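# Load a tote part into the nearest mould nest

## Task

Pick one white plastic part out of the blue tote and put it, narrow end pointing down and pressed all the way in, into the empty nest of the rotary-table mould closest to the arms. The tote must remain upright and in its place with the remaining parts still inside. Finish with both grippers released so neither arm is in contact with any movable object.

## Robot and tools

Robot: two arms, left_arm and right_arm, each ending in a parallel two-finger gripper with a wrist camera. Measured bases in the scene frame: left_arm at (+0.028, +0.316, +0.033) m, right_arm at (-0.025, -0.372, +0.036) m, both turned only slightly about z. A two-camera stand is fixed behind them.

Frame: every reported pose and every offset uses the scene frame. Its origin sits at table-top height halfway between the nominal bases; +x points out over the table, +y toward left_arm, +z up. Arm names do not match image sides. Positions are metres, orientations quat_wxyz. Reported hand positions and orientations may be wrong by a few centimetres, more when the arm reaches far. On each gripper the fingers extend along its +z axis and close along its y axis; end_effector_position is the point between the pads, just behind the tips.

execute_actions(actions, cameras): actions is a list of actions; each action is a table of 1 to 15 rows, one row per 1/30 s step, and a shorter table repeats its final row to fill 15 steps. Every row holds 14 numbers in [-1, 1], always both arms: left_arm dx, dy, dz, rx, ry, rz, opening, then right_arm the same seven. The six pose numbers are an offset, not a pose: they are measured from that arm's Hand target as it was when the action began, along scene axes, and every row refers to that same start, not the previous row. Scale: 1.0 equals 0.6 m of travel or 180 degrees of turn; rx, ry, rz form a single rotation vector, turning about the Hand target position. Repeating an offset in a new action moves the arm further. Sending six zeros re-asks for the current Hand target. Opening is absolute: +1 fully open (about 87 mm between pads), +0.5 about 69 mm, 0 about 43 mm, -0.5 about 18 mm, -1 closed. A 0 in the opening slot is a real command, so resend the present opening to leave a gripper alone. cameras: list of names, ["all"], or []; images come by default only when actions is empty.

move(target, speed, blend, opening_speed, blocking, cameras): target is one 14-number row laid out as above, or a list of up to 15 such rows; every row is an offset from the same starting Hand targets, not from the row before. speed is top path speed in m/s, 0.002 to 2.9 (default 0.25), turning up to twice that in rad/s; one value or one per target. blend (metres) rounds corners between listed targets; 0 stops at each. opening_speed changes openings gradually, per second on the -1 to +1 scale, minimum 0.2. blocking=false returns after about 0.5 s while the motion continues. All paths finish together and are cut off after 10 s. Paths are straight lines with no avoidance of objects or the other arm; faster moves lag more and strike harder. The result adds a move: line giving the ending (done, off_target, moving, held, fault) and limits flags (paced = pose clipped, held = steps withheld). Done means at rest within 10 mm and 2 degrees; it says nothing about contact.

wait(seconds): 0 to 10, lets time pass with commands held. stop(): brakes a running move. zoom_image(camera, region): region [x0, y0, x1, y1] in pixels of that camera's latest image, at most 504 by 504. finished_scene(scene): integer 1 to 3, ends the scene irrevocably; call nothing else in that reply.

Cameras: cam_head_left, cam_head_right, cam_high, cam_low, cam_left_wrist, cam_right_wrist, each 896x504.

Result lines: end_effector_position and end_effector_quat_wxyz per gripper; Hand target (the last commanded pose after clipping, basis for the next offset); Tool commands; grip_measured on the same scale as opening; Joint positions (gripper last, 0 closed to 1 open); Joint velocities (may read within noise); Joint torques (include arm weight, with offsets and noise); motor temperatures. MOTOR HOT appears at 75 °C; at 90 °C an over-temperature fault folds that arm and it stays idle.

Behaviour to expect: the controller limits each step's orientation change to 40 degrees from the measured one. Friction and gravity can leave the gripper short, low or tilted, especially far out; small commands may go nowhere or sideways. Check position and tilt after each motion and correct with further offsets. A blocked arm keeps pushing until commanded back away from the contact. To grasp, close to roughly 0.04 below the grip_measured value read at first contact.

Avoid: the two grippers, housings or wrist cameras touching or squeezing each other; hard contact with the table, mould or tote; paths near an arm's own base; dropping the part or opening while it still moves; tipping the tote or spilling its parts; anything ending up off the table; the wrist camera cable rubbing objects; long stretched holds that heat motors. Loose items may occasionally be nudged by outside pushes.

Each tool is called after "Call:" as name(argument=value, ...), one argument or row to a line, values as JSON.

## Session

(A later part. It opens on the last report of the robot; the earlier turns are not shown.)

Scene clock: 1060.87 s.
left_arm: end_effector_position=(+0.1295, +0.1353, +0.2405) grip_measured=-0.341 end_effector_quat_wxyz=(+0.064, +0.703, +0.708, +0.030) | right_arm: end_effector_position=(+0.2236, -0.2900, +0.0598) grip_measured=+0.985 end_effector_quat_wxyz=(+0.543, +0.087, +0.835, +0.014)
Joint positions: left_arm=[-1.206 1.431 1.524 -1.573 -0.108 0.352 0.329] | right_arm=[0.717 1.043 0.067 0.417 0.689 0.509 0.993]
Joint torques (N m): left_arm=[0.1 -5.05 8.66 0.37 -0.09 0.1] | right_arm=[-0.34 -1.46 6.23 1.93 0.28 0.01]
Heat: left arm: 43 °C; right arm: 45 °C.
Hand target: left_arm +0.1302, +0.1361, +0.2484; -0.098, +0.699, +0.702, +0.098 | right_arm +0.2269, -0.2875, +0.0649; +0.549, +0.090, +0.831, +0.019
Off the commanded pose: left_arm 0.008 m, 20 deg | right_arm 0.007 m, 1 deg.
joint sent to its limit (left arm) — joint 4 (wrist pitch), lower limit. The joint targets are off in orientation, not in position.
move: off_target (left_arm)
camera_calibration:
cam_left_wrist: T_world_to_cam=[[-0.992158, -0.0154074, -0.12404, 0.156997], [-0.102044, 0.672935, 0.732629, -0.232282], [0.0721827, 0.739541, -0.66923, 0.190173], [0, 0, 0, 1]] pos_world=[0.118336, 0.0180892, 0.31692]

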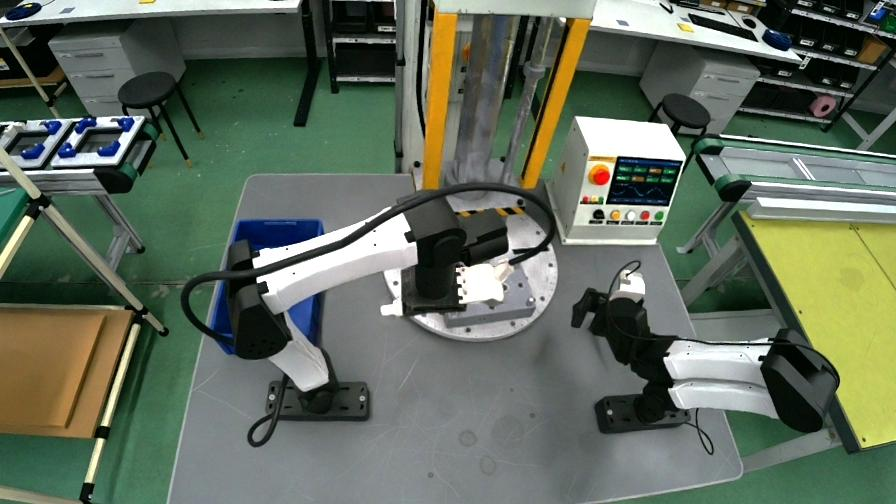

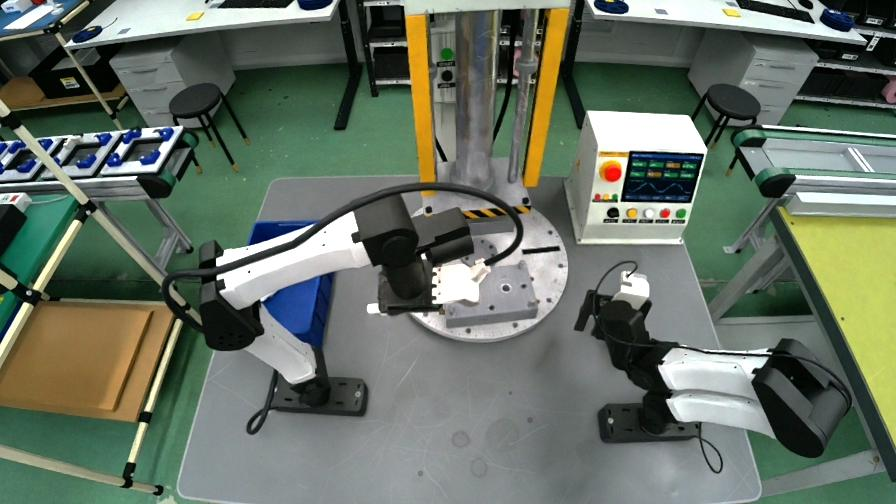

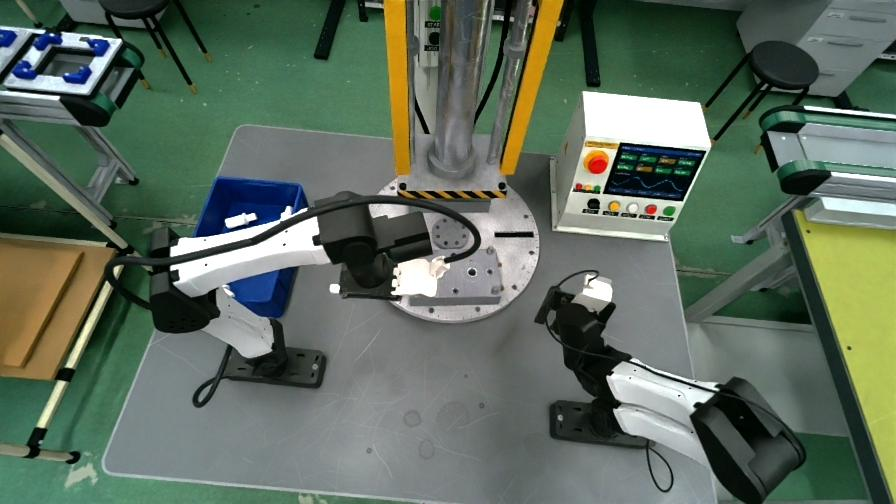

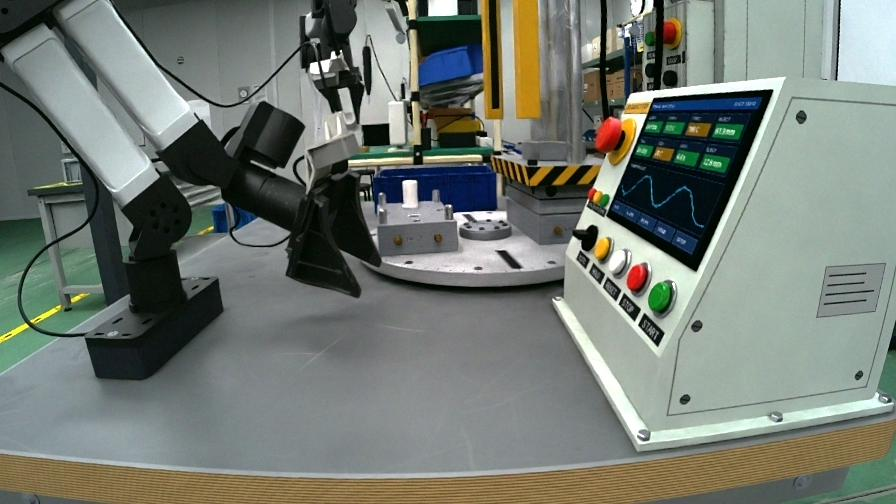

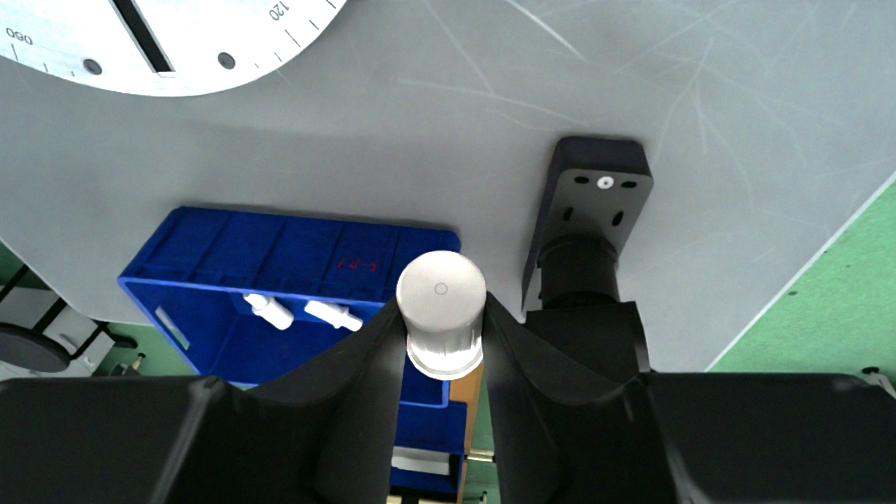

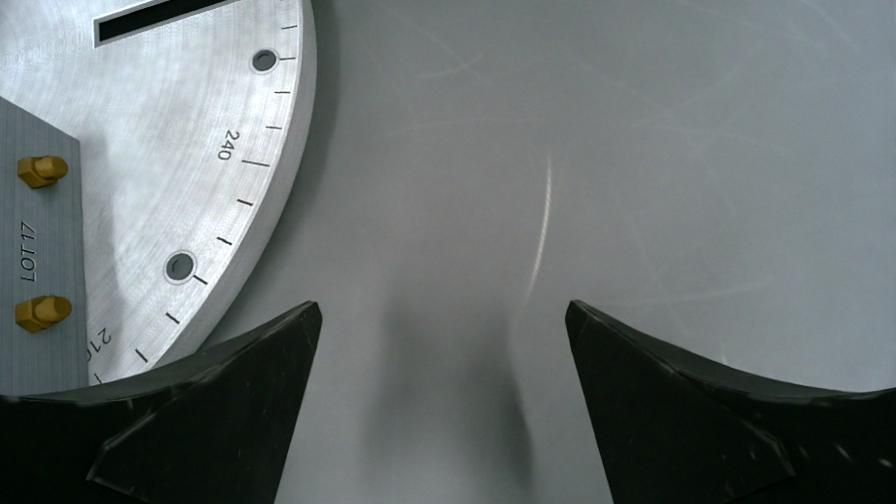

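Call:
move(
  target=[0.2307, -0.3593, -0.0807, -0.4390, -0.3383, 0.3125, -0.45, 0, 0, 0, 0, 0, 0, 1],
  speed=0.15,
  cameras=["all"],
)

Scene clock: 1094.27 s.
left_arm: end_effector_position=(+0.2696, -0.0761, +0.2022) grip_measured=-0.341 end_effector_quat_wxyz=(+0.622, +0.109, +0.771, -0.081) | right_arm: end_effector_position=(+0.2236, -0.2900, +0.0598) grip_measured=+0.985 end_effector_quat_wxyz=(+0.543, +0.087, +0.835, +0.014)
Joint positions: left_arm=[-1.319 1.719 1.087 0.211 -1.022 -0.355 0.329] | right_arm=[0.717 1.043 0.067 0.417 0.689 0.509 0.993]
Joint torques (N m): left_arm=[0.09 -6.09 8.1 1.75 -0.32 -0.06] | right_arm=[-0.29 -1.42 6.34 1.93 0.28 0.01]
Motor temperatures (°C): left_arm=[29 37 44 29 27 29 30] | right_arm=[29 34 45 40 27 28 31]
Heat: left arm: 44 °C; right arm: 45 °C.
Hand target: left_arm +0.2688, -0.0795, +0.2001; +0.626, +0.101, +0.769, -0.082 | right_arm +0.2269, -0.2875, +0.0649; +0.549, +0.090, +0.831, +0.019
Off the commanded pose: left_arm 0.004 m, 1 deg | right_arm 0.007 m, 1 deg.
move: done
camera_calibration:
cam_left_wrist: T_world_to_cam=[[-0.274307, -0.961641, -0.00165343, -0.00224547], [-0.854874, 0.244638, -0.45754, 0.36345], [0.440394, -0.124093, -0.889187, 0.190196], [0, 0, 0, 1]] pos_world=[0.226327, -0.0674712, 0.335409]

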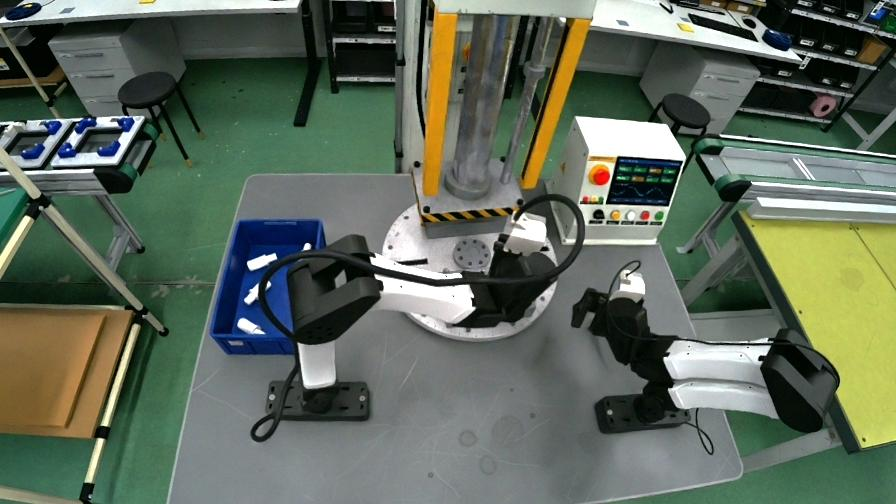

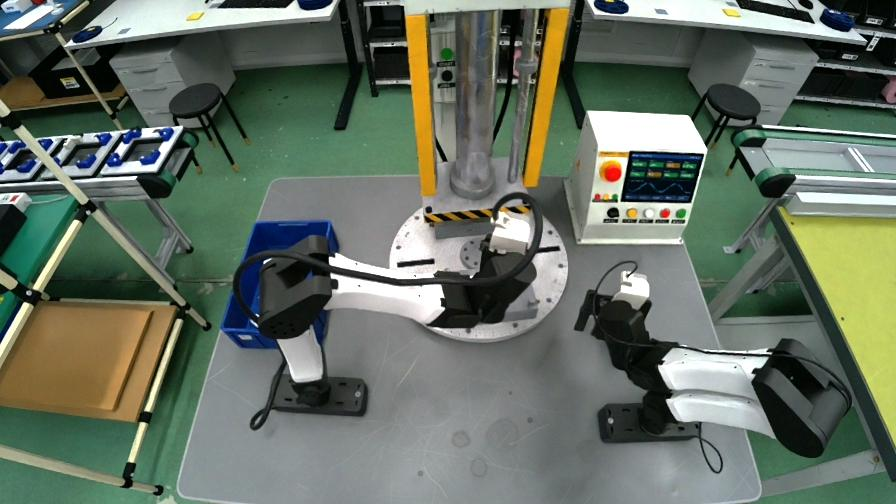

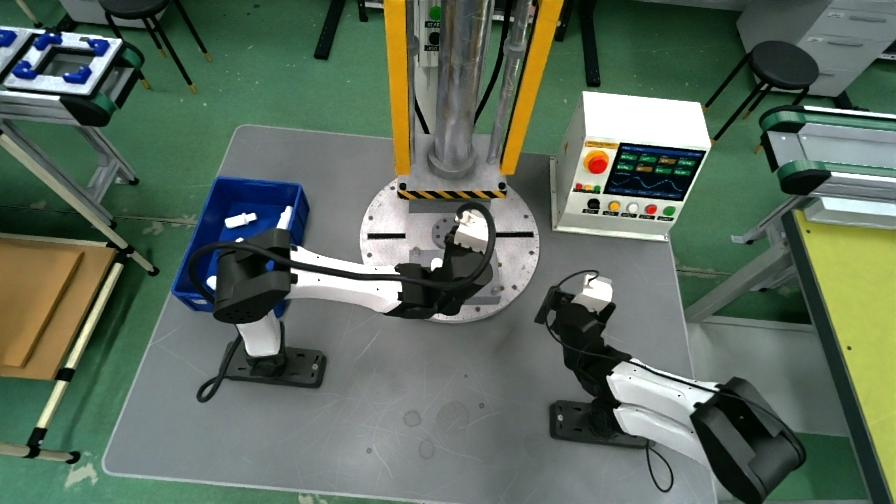

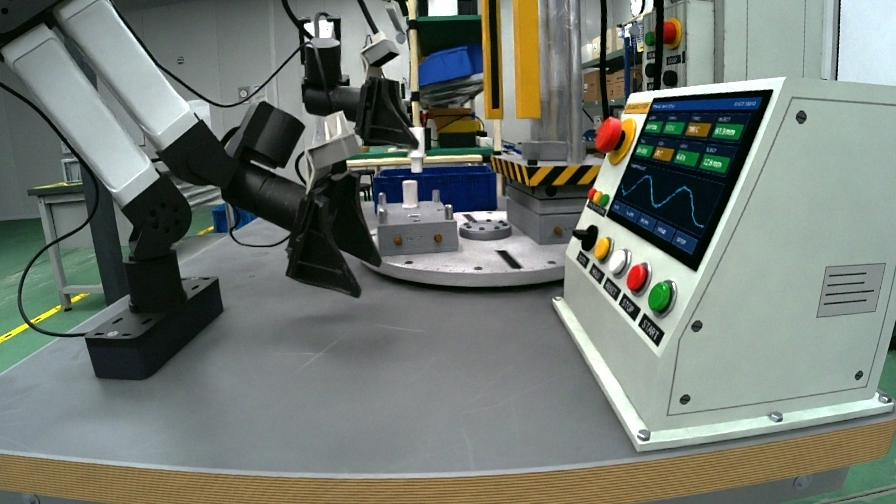

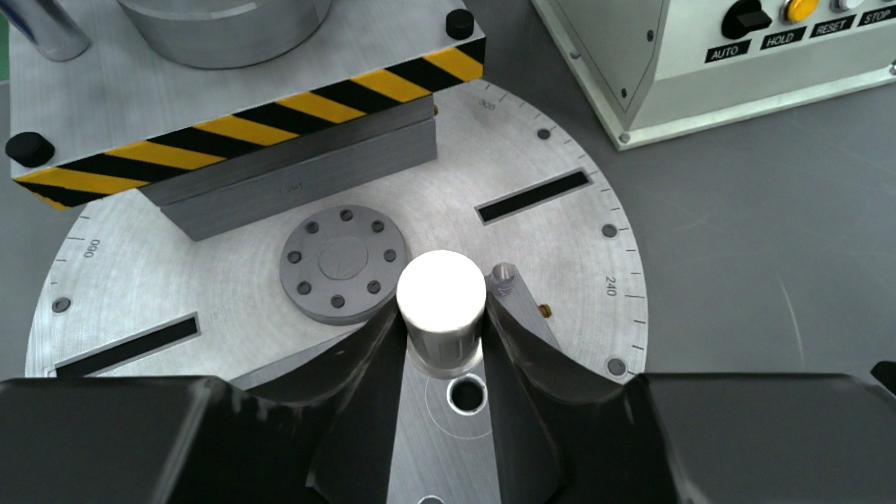

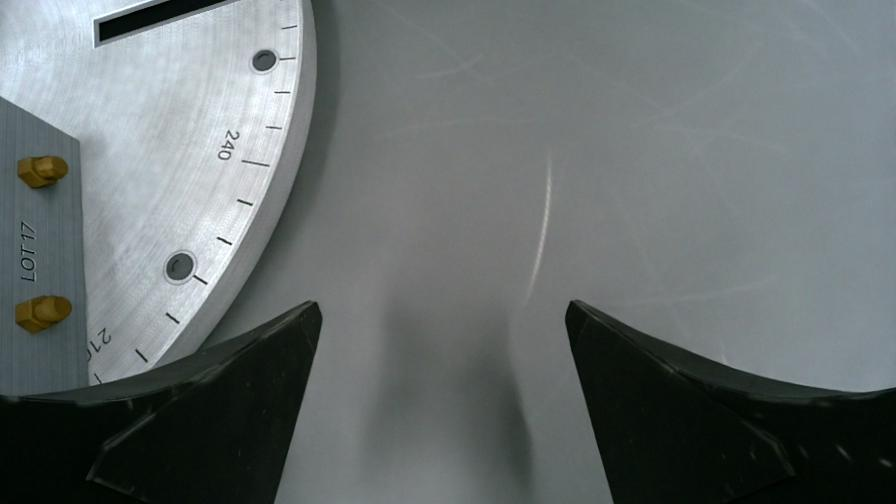

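Call:
zoom_image(
  camera="cam_low",
  region=[340, 40, 520, 260],
)

Call:
zoom_image(
  camera="cam_left_wrist",
  region=[370, 230, 530, 440],
)

Call:
zoom_image(
  camera="cam_head_right",
  region=[400, 180, 600, 350],
)

Call:
zoom_image(
  camera="cam_high",
  region=[370, 180, 570, 350],
)

Scaled by 2.291 from the camera's 896x504 image, which has a finer 1280x720 frame.

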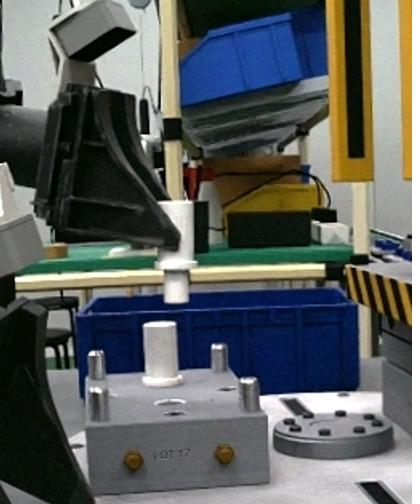

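Scaled by 2.400 from the camera's 896x504 image, which has a finer 1280x720 frame.

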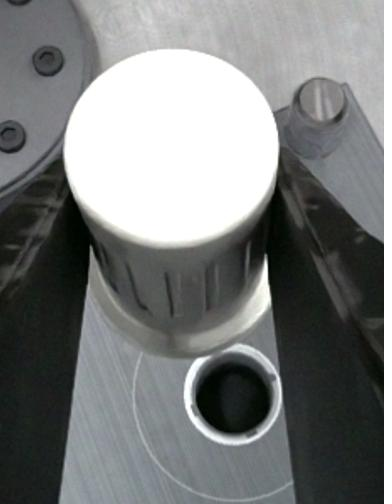

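Scaled by 2.520 from the camera's 896x504 image, which has a finer 1280x720 frame.

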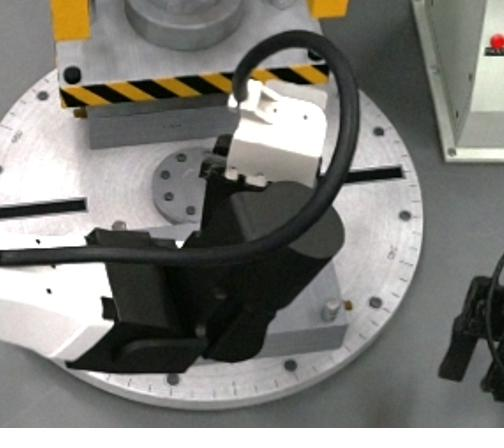

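Scaled by 2.520 from the camera's 896x504 image, which has a finer 1280x720 frame.

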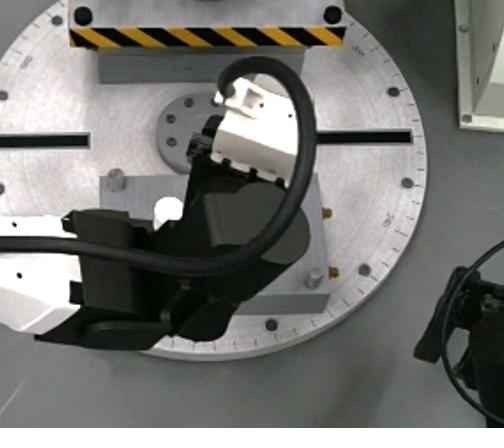

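Call:
move(
  target=[-0.0139, -0.0155, 0, 0, 0, 0, -0.45, 0, 0, 0, 0, 0, 0, 1],
  speed=0.06,
  cameras=["cam_left_wrist", "cam_low"],
)

Call:
zoom_image(
  camera="cam_left_wrist",
  region=[370, 230, 530, 440],
)

Call:
zoom_image(
  camera="cam_low",
  region=[340, 40, 520, 260],
)

Scene clock: 1166.60 s.
left_arm: end_effector_position=(+0.2601, -0.0827, +0.1963) grip_measured=-0.341 end_effector_quat_wxyz=(+0.622, +0.113, +0.770, -0.079) | right_arm: end_effector_position=(+0.2236, -0.2900, +0.0598) grip_measured=+0.985 end_effector_quat_wxyz=(+0.543, +0.087, +0.835, +0.014)
Joint positions: left_arm=[-1.349 1.744 1.095 0.21 -1.047 -0.367 0.329] | right_arm=[0.717 1.043 0.067 0.417 0.689 0.509 0.993]
Joint torques (N m): left_arm=[0.2 -6.13 10.62 1.49 -0.35 -0.11] | right_arm=[-0.31 -1.36 6.35 1.93 0.28 -0.01]
Motor temperatures (°C): left_arm=[29 39 45 34 28 29 30] | right_arm=[29 34 45 40 27 28 31]
Heat: left arm: 45 °C; right arm: 45 °C.
Hand target: left_arm +0.2603, -0.0888, +0.1999; +0.626, +0.101, +0.769, -0.082 | right_arm +0.2269, -0.2875, +0.0649; +0.549, +0.090, +0.831, +0.019
Off the commanded pose: left_arm 0.007 m, 2 deg | right_arm 0.007 m, 1 deg.
move: done
camera_calibration:
cam_left_wrist: T_world_to_cam=[[-0.278848, -0.960274, -0.0108852, -0.00812897], [-0.852301, 0.252686, -0.457966, 0.354244], [0.442523, -0.118425, -0.888903, 0.188059], [0, 0, 0, 1]] pos_world=[0.216435, -0.0750474, 0.329309]
Images, in order (width x height): cam_low 896x504, cam_left_wrist 896x504.

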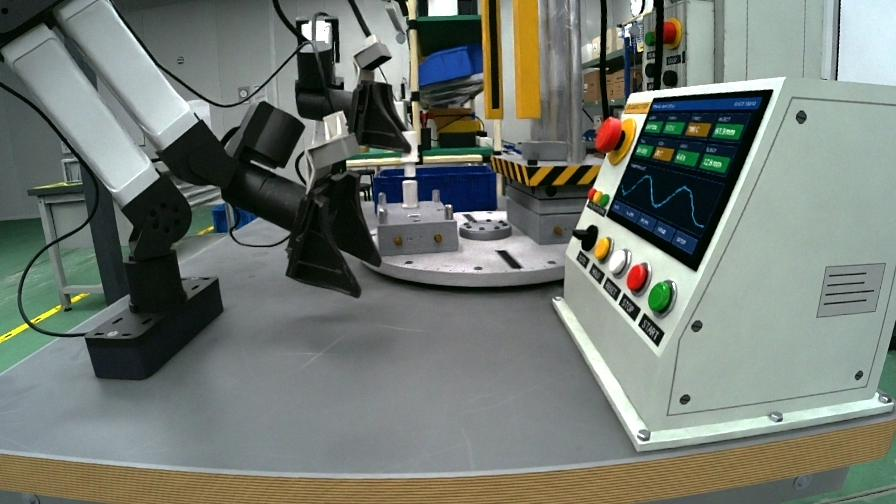

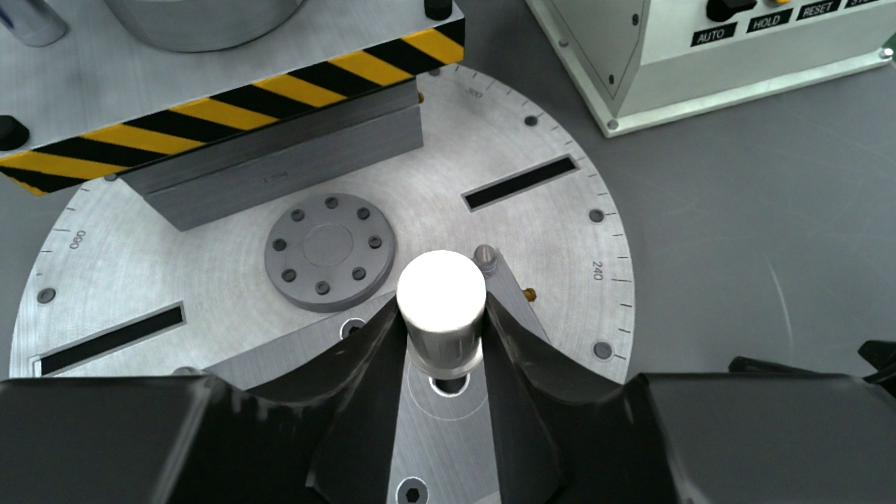

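Scaled by 2.400 from the camera's 896x504 image, which has a finer 1280x720 frame.

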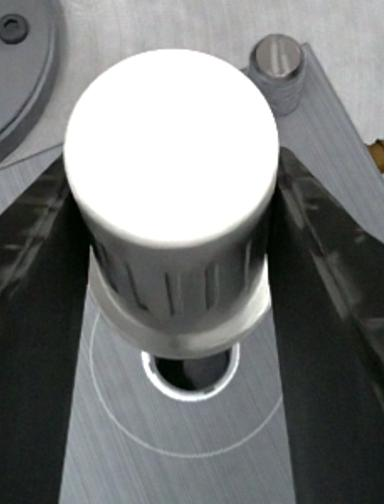

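Scaled by 2.291 from the camera's 896x504 image, which has a finer 1280x720 frame.

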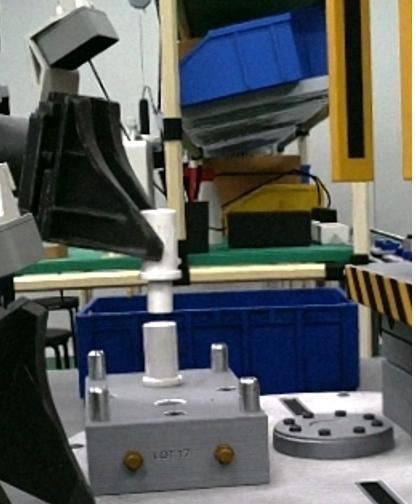

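Call:
move(
  target=[0.0038, -0.0025, -0.0772, 0, 0, 0, -0.45, 0, 0, 0, 0, 0, 0, 1],
  speed=0.05,
  cameras=["cam_left_wrist", "cam_low"],
)

Scene clock: 1208.23 s.
left_arm: end_effector_position=(+0.2620, -0.0915, +0.1613) grip_measured=-0.341 end_effector_quat_wxyz=(+0.624, +0.107, +0.769, -0.086) | right_arm: end_effector_position=(+0.2236, -0.2900, +0.0598) grip_measured=+0.985 end_effector_quat_wxyz=(+0.543, +0.087, +0.835, +0.014)
Joint positions: left_arm=[-1.349 1.837 1.045 0.368 -1.047 -0.371 0.329] | right_arm=[0.717 1.043 0.067 0.417 0.689 0.509 0.993]
Joint torques (N m): left_arm=[0.64 -6.58 6.42 1.73 -0.28 -0.08] | right_arm=[-0.36 -1.44 6.24 1.92 0.26 0.01]
Motor temperatures (°C): left_arm=[29 38 51 34 28 29 30] | right_arm=[29 34 45 40 27 28 31]
Heat: left arm: 51 °C; right arm: 45 °C.
Hand target: left_arm +0.2626, -0.0903, +0.1536; +0.626, +0.101, +0.769, -0.082 | right_arm +0.2269, -0.2875, +0.0649; +0.549, +0.090, +0.831, +0.019
Off the commanded pose: left_arm 0.008 m, 1 deg | right_arm 0.007 m, 1 deg.
move: done
camera_calibration:
cam_left_wrist: T_world_to_cam=[[-0.277383, -0.960737, 0.00652116, -0.0196943], [-0.851529, 0.242698, -0.464753, 0.342054], [0.444923, -0.134468, -0.885416, 0.152517], [0, 0, 0, 1]] pos_world=[0.217948, -0.0814283, 0.29414]
Images, in order (width x height): cam_low 896x504, cam_left_wrist 896x504.

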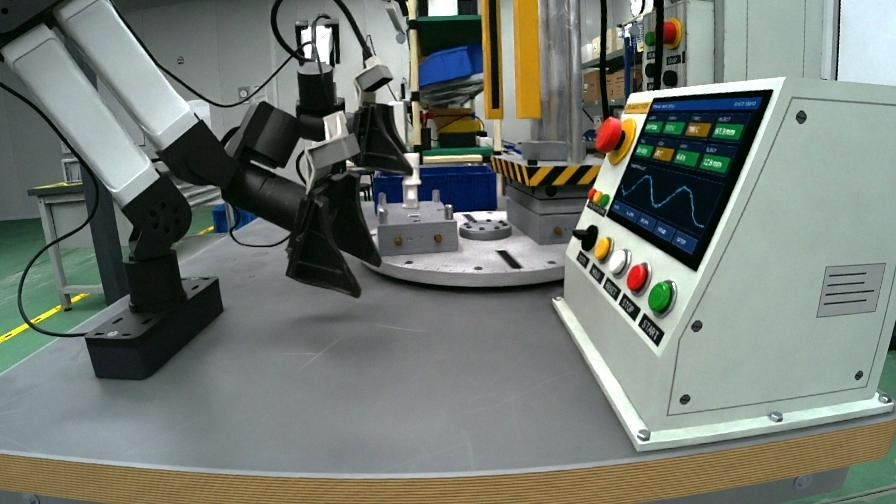

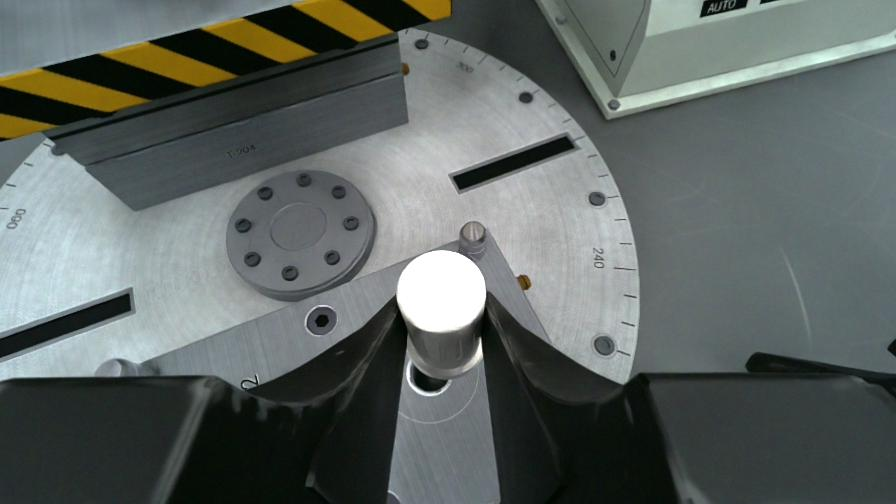

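Call:
zoom_image(
  camera="cam_left_wrist",
  region=[370, 230, 520, 440],
)

Scaled by 2.400 from the camera's 896x504 image, which has a finer 1280x720 frame.

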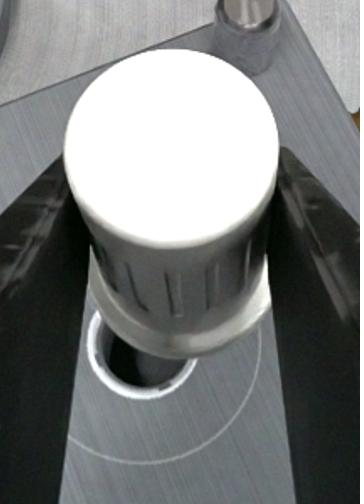

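Call:
move(
  target=[0.0, 0.0145, -0.0133, 0, 0, 0, -0.45, 0, 0, 0, 0, 0, 0, 1],
  speed=0.05,
  cameras=["cam_left_wrist"],
)

Call:
zoom_image(
  camera="cam_left_wrist",
  region=[370, 230, 520, 440],
)

Scene clock: 1253.87 s.
left_arm: end_effector_position=(+0.2604, -0.0838, +0.1494) grip_measured=-0.341 end_effector_quat_wxyz=(+0.624, +0.109, +0.770, -0.084) | right_arm: end_effector_position=(+0.2236, -0.2900, +0.0598) grip_measured=+0.985 end_effector_quat_wxyz=(+0.543, +0.087, +0.835, +0.014)
Joint positions: left_arm=[-1.349 1.837 0.992 0.415 -1.047 -0.371 0.329] | right_arm=[0.717 1.043 0.067 0.417 0.689 0.509 0.993]
Joint torques (N m): left_arm=[1.06 -7.13 6.23 1.74 -0.24 -0.05] | right_arm=[-0.32 -1.39 6.31 1.89 0.25 0.03]
Heat: left arm: 47 °C; right arm: 45 °C.
Hand target: left_arm +0.2626, -0.0816, +0.1456; +0.626, +0.101, +0.769, -0.082 | right_arm +0.2269, -0.2875, +0.0649; +0.549, +0.090, +0.831, +0.019
Off the commanded pose: left_arm 0.005 m, 1 deg | right_arm 0.007 m, 1 deg.
move: done
camera_calibration:
cam_left_wrist: T_world_to_cam=[[-0.277378, -0.96076, 0.00142851, -0.011946], [-0.852038, 0.245301, -0.462449, 0.333256], [0.443952, -0.12949, -0.886645, 0.144588], [0, 0, 0, 1]] pos_world=[0.216443, -0.0745027, 0.282329]
Images, in order (width x height): cam_left_wrist 896x504.

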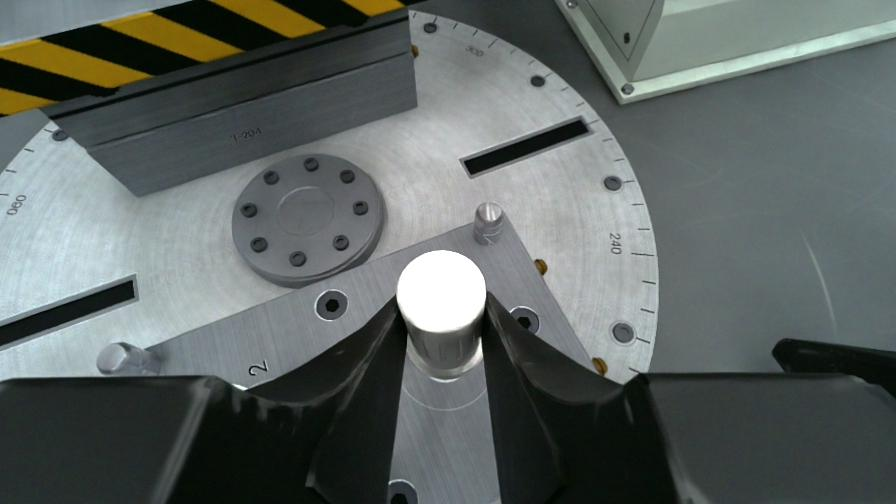

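Scaled by 2.400 from the camera's 896x504 image, which has a finer 1280x720 frame.

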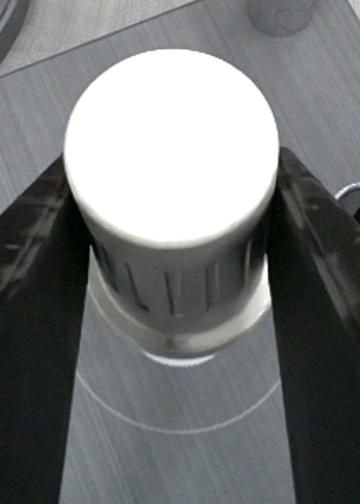

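Call:
move(
  target=[0.0067, -0.001, -0.007, 0, 0, 0, -0.45, 0, 0, 0, 0, 0, 0, 1],
  speed=0.05,
  cameras=["cam_left_wrist"],
)

Call:
zoom_image(
  camera="cam_left_wrist",
  region=[370, 230, 520, 440],
)

Scene clock: 1274.23 s.
left_arm: end_effector_position=(+0.2638, -0.0847, +0.1530) grip_measured=-0.341 end_effector_quat_wxyz=(+0.627, +0.098, +0.767, -0.091) | right_arm: end_effector_position=(+0.2236, -0.2900, +0.0598) grip_measured=+0.985 end_effector_quat_wxyz=(+0.543, +0.087, +0.835, +0.014)
Joint positions: left_arm=[-1.342 1.837 0.992 0.44 -1.047 -0.371 0.329] | right_arm=[0.717 1.043 0.067 0.417 0.689 0.509 0.993]
Joint torques (N m): left_arm=[1.28 -6.09 5.91 1.76 -0.13 0.04] | right_arm=[-0.36 -1.43 6.35 1.94 0.25 -0.01]
Motor temperatures (°C): left_arm=[29 40 45 37 28 29 30] | right_arm=[29 34 45 40 27 28 31]
Heat: left arm: 45 °C; right arm: 45 °C.
Hand target: left_arm +0.2666, -0.0822, +0.1413; +0.626, +0.101, +0.769, -0.082 | right_arm +0.2269, -0.2875, +0.0649; +0.549, +0.090, +0.831, +0.019
Off the commanded pose: left_arm 0.012 m, 1 deg | right_arm 0.007 m, 1 deg.
move: off_target (left_arm)
camera_calibration:
cam_left_wrist: T_world_to_cam=[[-0.270442, -0.962445, 0.0236648, -0.0171498], [-0.851295, 0.227585, -0.472759, 0.337974], [0.449619, -0.148, -0.880874, 0.142123], [0, 0, 0, 1]] pos_world=[0.219176, -0.0723895, 0.285378]
Images, in order (width x height): cam_left_wrist 896x504.

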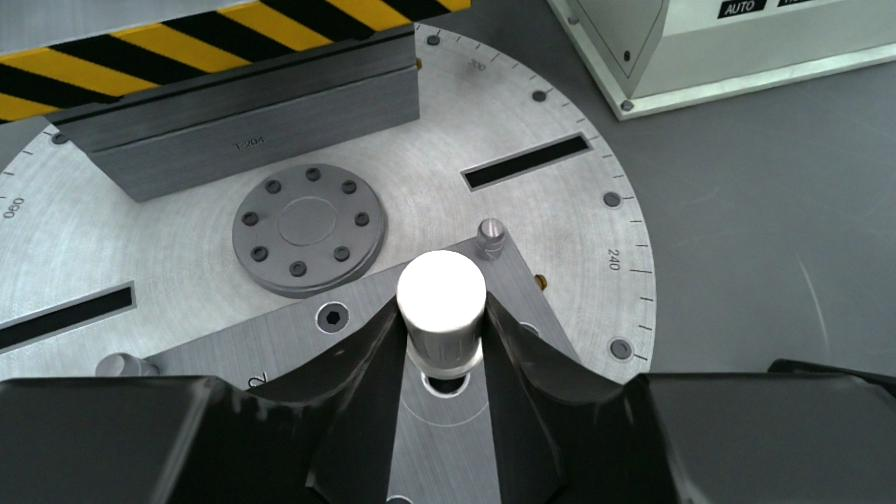

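Scaled by 2.400 from the camera's 896x504 image, which has a finer 1280x720 frame.

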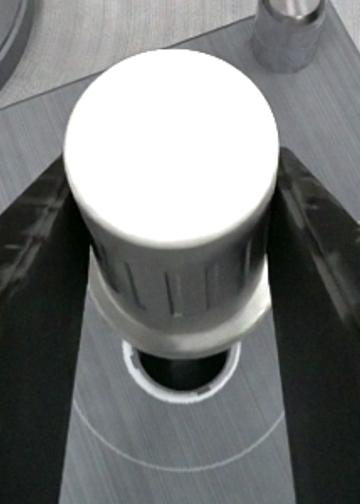

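Call:
move(
  target=[-0.012, 0.0, -0.0083, 0, 0, 0, -0.45, 0, 0, 0, 0, 0, 0, 1],
  speed=0.05,
  cameras=["cam_left_wrist"],
)

Call:
zoom_image(
  camera="cam_left_wrist",
  region=[370, 230, 520, 440],
)

Scene clock: 1302.83 s.
left_arm: end_effector_position=(+0.2616, -0.0826, +0.1443) grip_measured=-0.341 end_effector_quat_wxyz=(+0.624, +0.106, +0.769, -0.084) | right_arm: end_effector_position=(+0.2236, -0.2900, +0.0598) grip_measured=+0.985 end_effector_quat_wxyz=(+0.543, +0.087, +0.835, +0.014)
Joint positions: left_arm=[-1.345 1.847 0.978 0.444 -1.047 -0.371 0.329] | right_arm=[0.717 1.043 0.067 0.417 0.689 0.509 0.993]
Joint torques (N m): left_arm=[0.01 -6.37 6.15 1.68 -0.32 -0.11] | right_arm=[-0.32 -1.4 6.28 1.92 0.29 -0.01]
Heat: left arm: 45 °C; right arm: 45 °C.
Hand target: left_arm +0.2594, -0.0823, +0.1365; +0.626, +0.101, +0.769, -0.082 | right_arm +0.2269, -0.2875, +0.0649; +0.549, +0.090, +0.831, +0.019
Off the commanded pose: left_arm 0.008 m, 1 deg | right_arm 0.007 m, 1 deg.
move: done
camera_calibration:
cam_left_wrist: T_world_to_cam=[[-0.274091, -0.961688, 0.00552242, -0.0119234], [-0.852458, 0.240294, -0.4643, 0.331625], [0.445185, -0.131968, -0.885661, 0.138991], [0, 0, 0, 1]] pos_world=[0.217551, -0.0728115, 0.277138]
Images, in order (width x height): cam_left_wrist 896x504.

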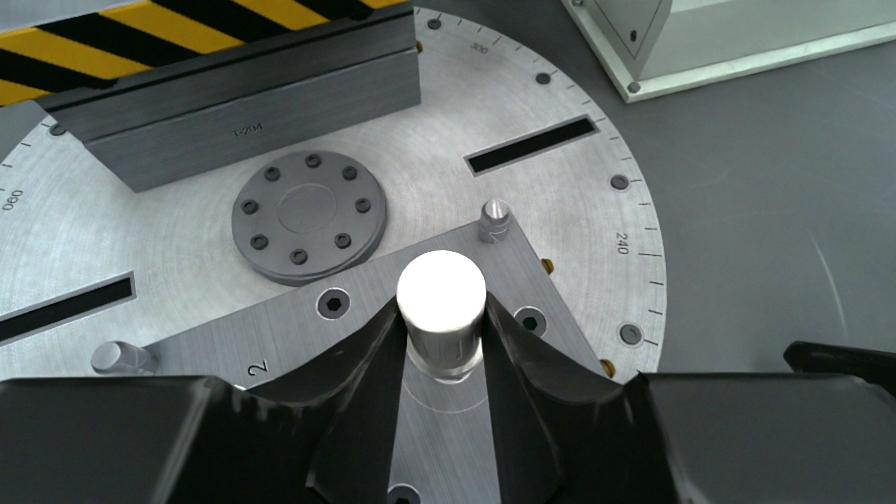

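Scaled by 2.400 from the camera's 896x504 image, which has a finer 1280x720 frame.

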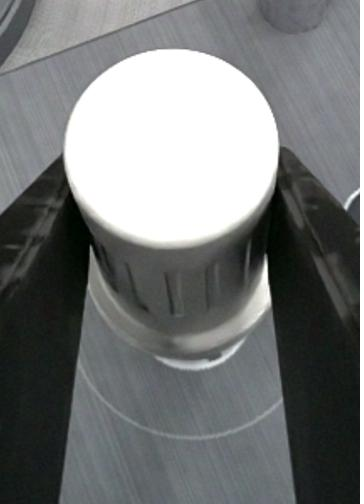

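Call:
move(
  target=[0.0098, -0.0035, -0.0083, 0, 0, 0, -0.45, 0, 0, 0, 0, 0, 0, 1],
  speed=0.03,
  cameras=["cam_left_wrist"],
)

Call:
zoom_image(
  camera="cam_left_wrist",
  region=[370, 230, 520, 440],
)

Scene clock: 1326.20 s.
left_arm: end_effector_position=(+0.2621, -0.0857, +0.1387) grip_measured=-0.341 end_effector_quat_wxyz=(+0.625, +0.104, +0.769, -0.087) | right_arm: end_effector_position=(+0.2236, -0.2900, +0.0598) grip_measured=+0.985 end_effector_quat_wxyz=(+0.543, +0.087, +0.835, +0.014)
Joint positions: left_arm=[-1.346 1.871 0.978 0.474 -1.047 -0.371 0.329] | right_arm=[0.717 1.043 0.067 0.417 0.689 0.509 0.993]
Joint torques (N m): left_arm=[1.24 -6.46 6.49 1.7 -0.18 -0.01] | right_arm=[-0.27 -1.57 6.37 1.92 0.28 0.01]
Heat: left arm: 45 °C; right arm: 45 °C.
Hand target: left_arm +0.2654, -0.0843, +0.1315; +0.626, +0.101, +0.769, -0.082 | right_arm +0.2269, -0.2875, +0.0649; +0.549, +0.090, +0.831, +0.019
Off the commanded pose: left_arm 0.008 m, 1 deg | right_arm 0.007 m, 1 deg.
move: done
camera_calibration:
cam_left_wrist: T_world_to_cam=[[-0.274455, -0.961534, 0.0112442, -0.0154142], [-0.851716, 0.237648, -0.467015, 0.330111], [0.446378, -0.137751, -0.884178, 0.132338], [0, 0, 0, 1]] pos_world=[0.217857, -0.0750417, 0.271351]
Images, in order (width x height): cam_left_wrist 896x504.

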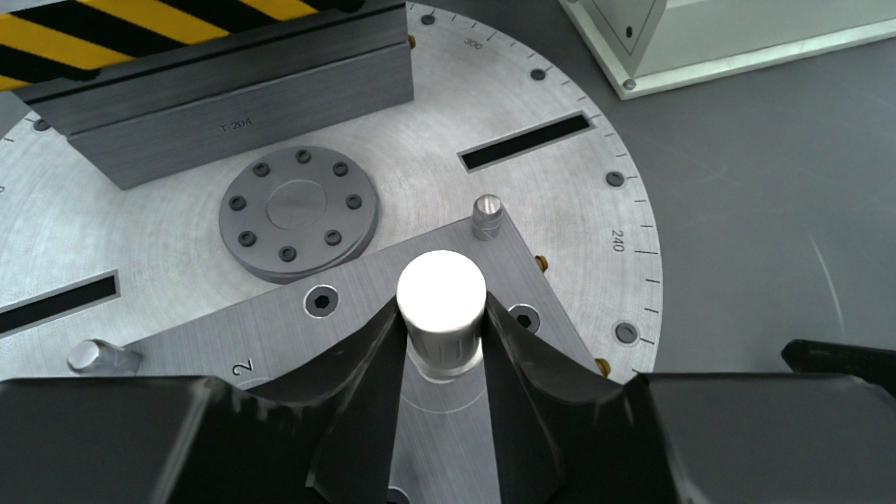

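Scaled by 2.400 from the camera's 896x504 image, which has a finer 1280x720 frame.

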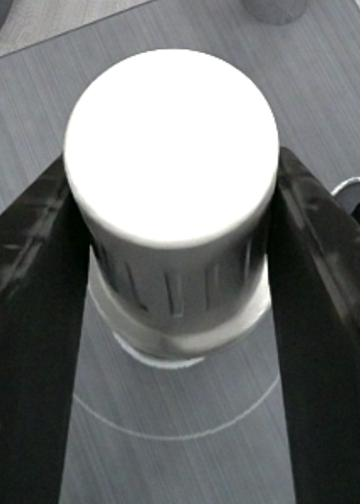

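Call:
move(
  target=[0.002, 0.0063, 0.005, 0, 0, 0, -0.45, 0, 0, 0, 0, 0, 0, 1],
  speed=0.03,
  cameras=["cam_left_wrist"],
)

Call:
zoom_image(
  camera="cam_left_wrist",
  region=[370, 230, 520, 440],
)

Scene clock: 1339.37 s.
left_arm: end_effector_position=(+0.2636, -0.0830, +0.1364) grip_measured=-0.341 end_effector_quat_wxyz=(+0.625, +0.104, +0.769, -0.083) | right_arm: end_effector_position=(+0.2236, -0.2900, +0.0598) grip_measured=+0.985 end_effector_quat_wxyz=(+0.543, +0.087, +0.835, +0.014)
Joint positions: left_arm=[-1.341 1.871 0.971 0.476 -1.047 -0.371 0.329] | right_arm=[0.717 1.043 0.067 0.417 0.689 0.509 0.993]
Joint torques (N m): left_arm=[1.37 -7.75 6.05 1.7 -0.13 0.04] | right_arm=[-0.34 -1.39 6.34 1.91 0.28 0.02]
Heat: left arm: 45 °C; right arm: 45 °C.
Hand target: left_arm +0.2665, -0.0805, +0.1344; +0.626, +0.101, +0.769, -0.082 | right_arm +0.2269, -0.2875, +0.0649; +0.549, +0.090, +0.831, +0.019
Off the commanded pose: left_arm 0.004 m, 0 deg | right_arm 0.007 m, 1 deg.
move: done
camera_calibration:
cam_left_wrist: T_world_to_cam=[[-0.270081, -0.962818, 0.00616194, -0.0128663], [-0.853341, 0.236398, -0.464678, 0.329686], [0.445944, -0.130759, -0.885458, 0.130963], [0, 0, 0, 1]] pos_world=[0.219458, -0.0732004, 0.26924]
Images, in order (width x height): cam_left_wrist 896x504.

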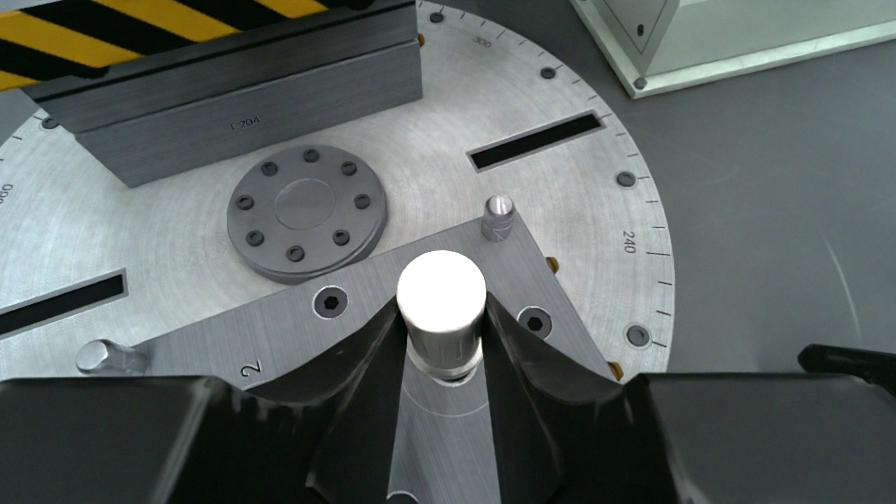

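Scaled by 2.400 from the camera's 896x504 image, which has a finer 1280x720 frame.

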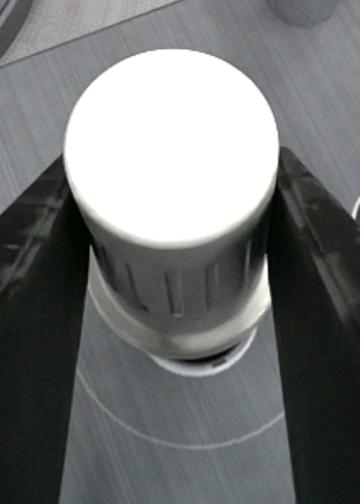

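Call:
move(
  target=[-0.003, -0.003, -0.015, 0, 0, 0, -0.45, 0, 0, 0, 0, 0, 0, 1],
  speed=0.03,
  cameras=["cam_left_wrist", "cam_low"],
)

Call:
zoom_image(
  camera="cam_left_wrist",
  region=[370, 230, 520, 440],
)

Call:
zoom_image(
  camera="cam_low",
  region=[330, 100, 530, 280],
)

Scene clock: 1362.53 s.
left_arm: end_effector_position=(+0.2638, -0.0839, +0.1338) grip_measured=-0.341 end_effector_quat_wxyz=(+0.626, +0.101, +0.768, -0.087) | right_arm: end_effector_position=(+0.2236, -0.2900, +0.0598) grip_measured=+0.985 end_effector_quat_wxyz=(+0.543, +0.087, +0.835, +0.014)
Joint positions: left_arm=[-1.341 1.88 0.964 0.501 -1.047 -0.371 0.329] | right_arm=[0.717 1.043 0.067 0.417 0.689 0.509 0.993]
Joint torques (N m): left_arm=[0.84 -6.5 6.02 1.7 -0.18 0] | right_arm=[-0.34 -1.44 6.32 1.92 0.27 0.01]
Heat: left arm: 45 °C; right arm: 45 °C.
Hand target: left_arm +0.2647, -0.0824, +0.1256; +0.626, +0.101, +0.769, -0.082 | right_arm +0.2269, -0.2875, +0.0649; +0.549, +0.090, +0.831, +0.019
Off the commanded pose: left_arm 0.009 m, 1 deg | right_arm 0.007 m, 1 deg.
move: done
camera_calibration:
cam_left_wrist: T_world_to_cam=[[-0.270105, -0.96272, 0.0146186, -0.0147706], [-0.852401, 0.232038, -0.468584, 0.328749], [0.447723, -0.139028, -0.883298, 0.127019], [0, 0, 0, 1]] pos_world=[0.219367, -0.072843, 0.266458]
Images, in order (width x height): cam_low 896x504, cam_left_wrist 896x504.

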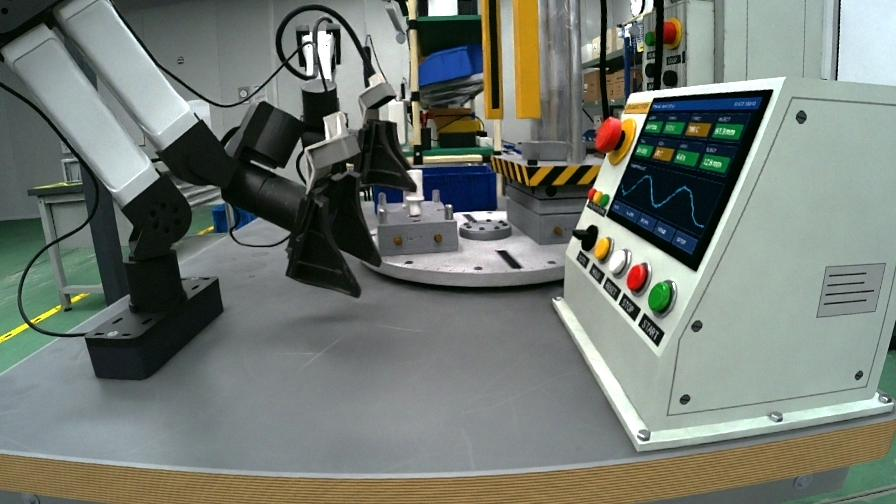

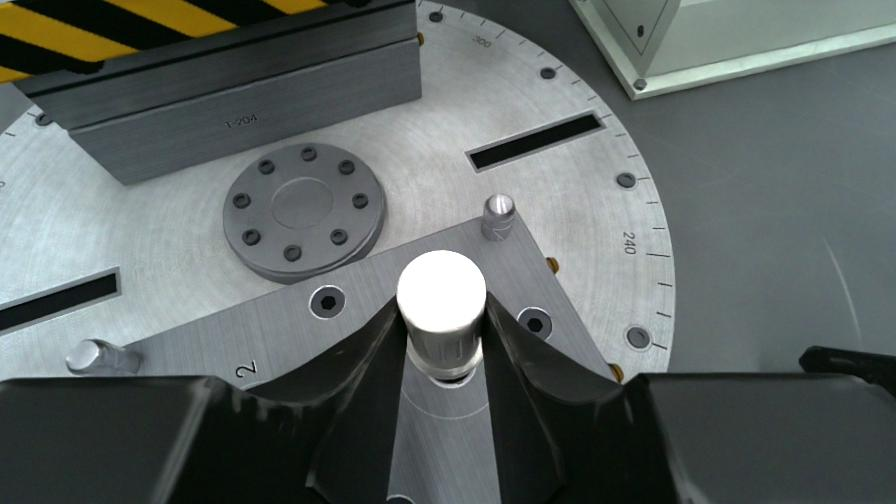

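Scaled by 2.400 from the camera's 896x504 image, which has a finer 1280x720 frame.

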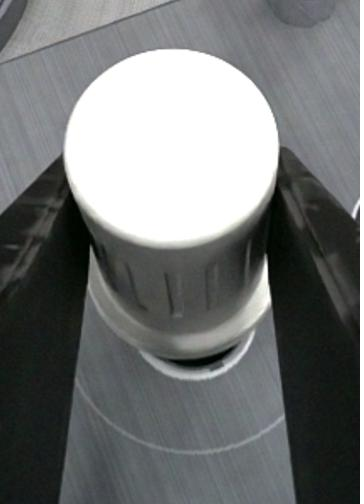

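Scaled by 2.520 from the camera's 896x504 image, which has a finer 1280x720 frame.

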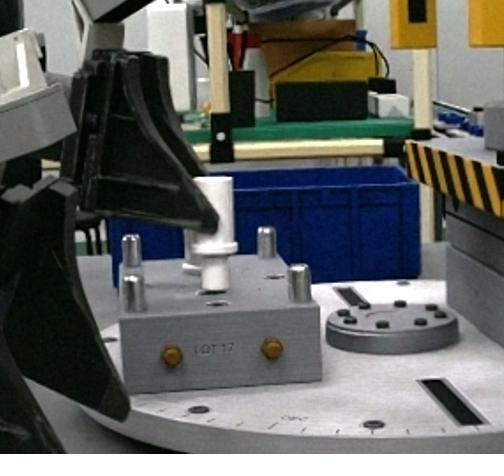

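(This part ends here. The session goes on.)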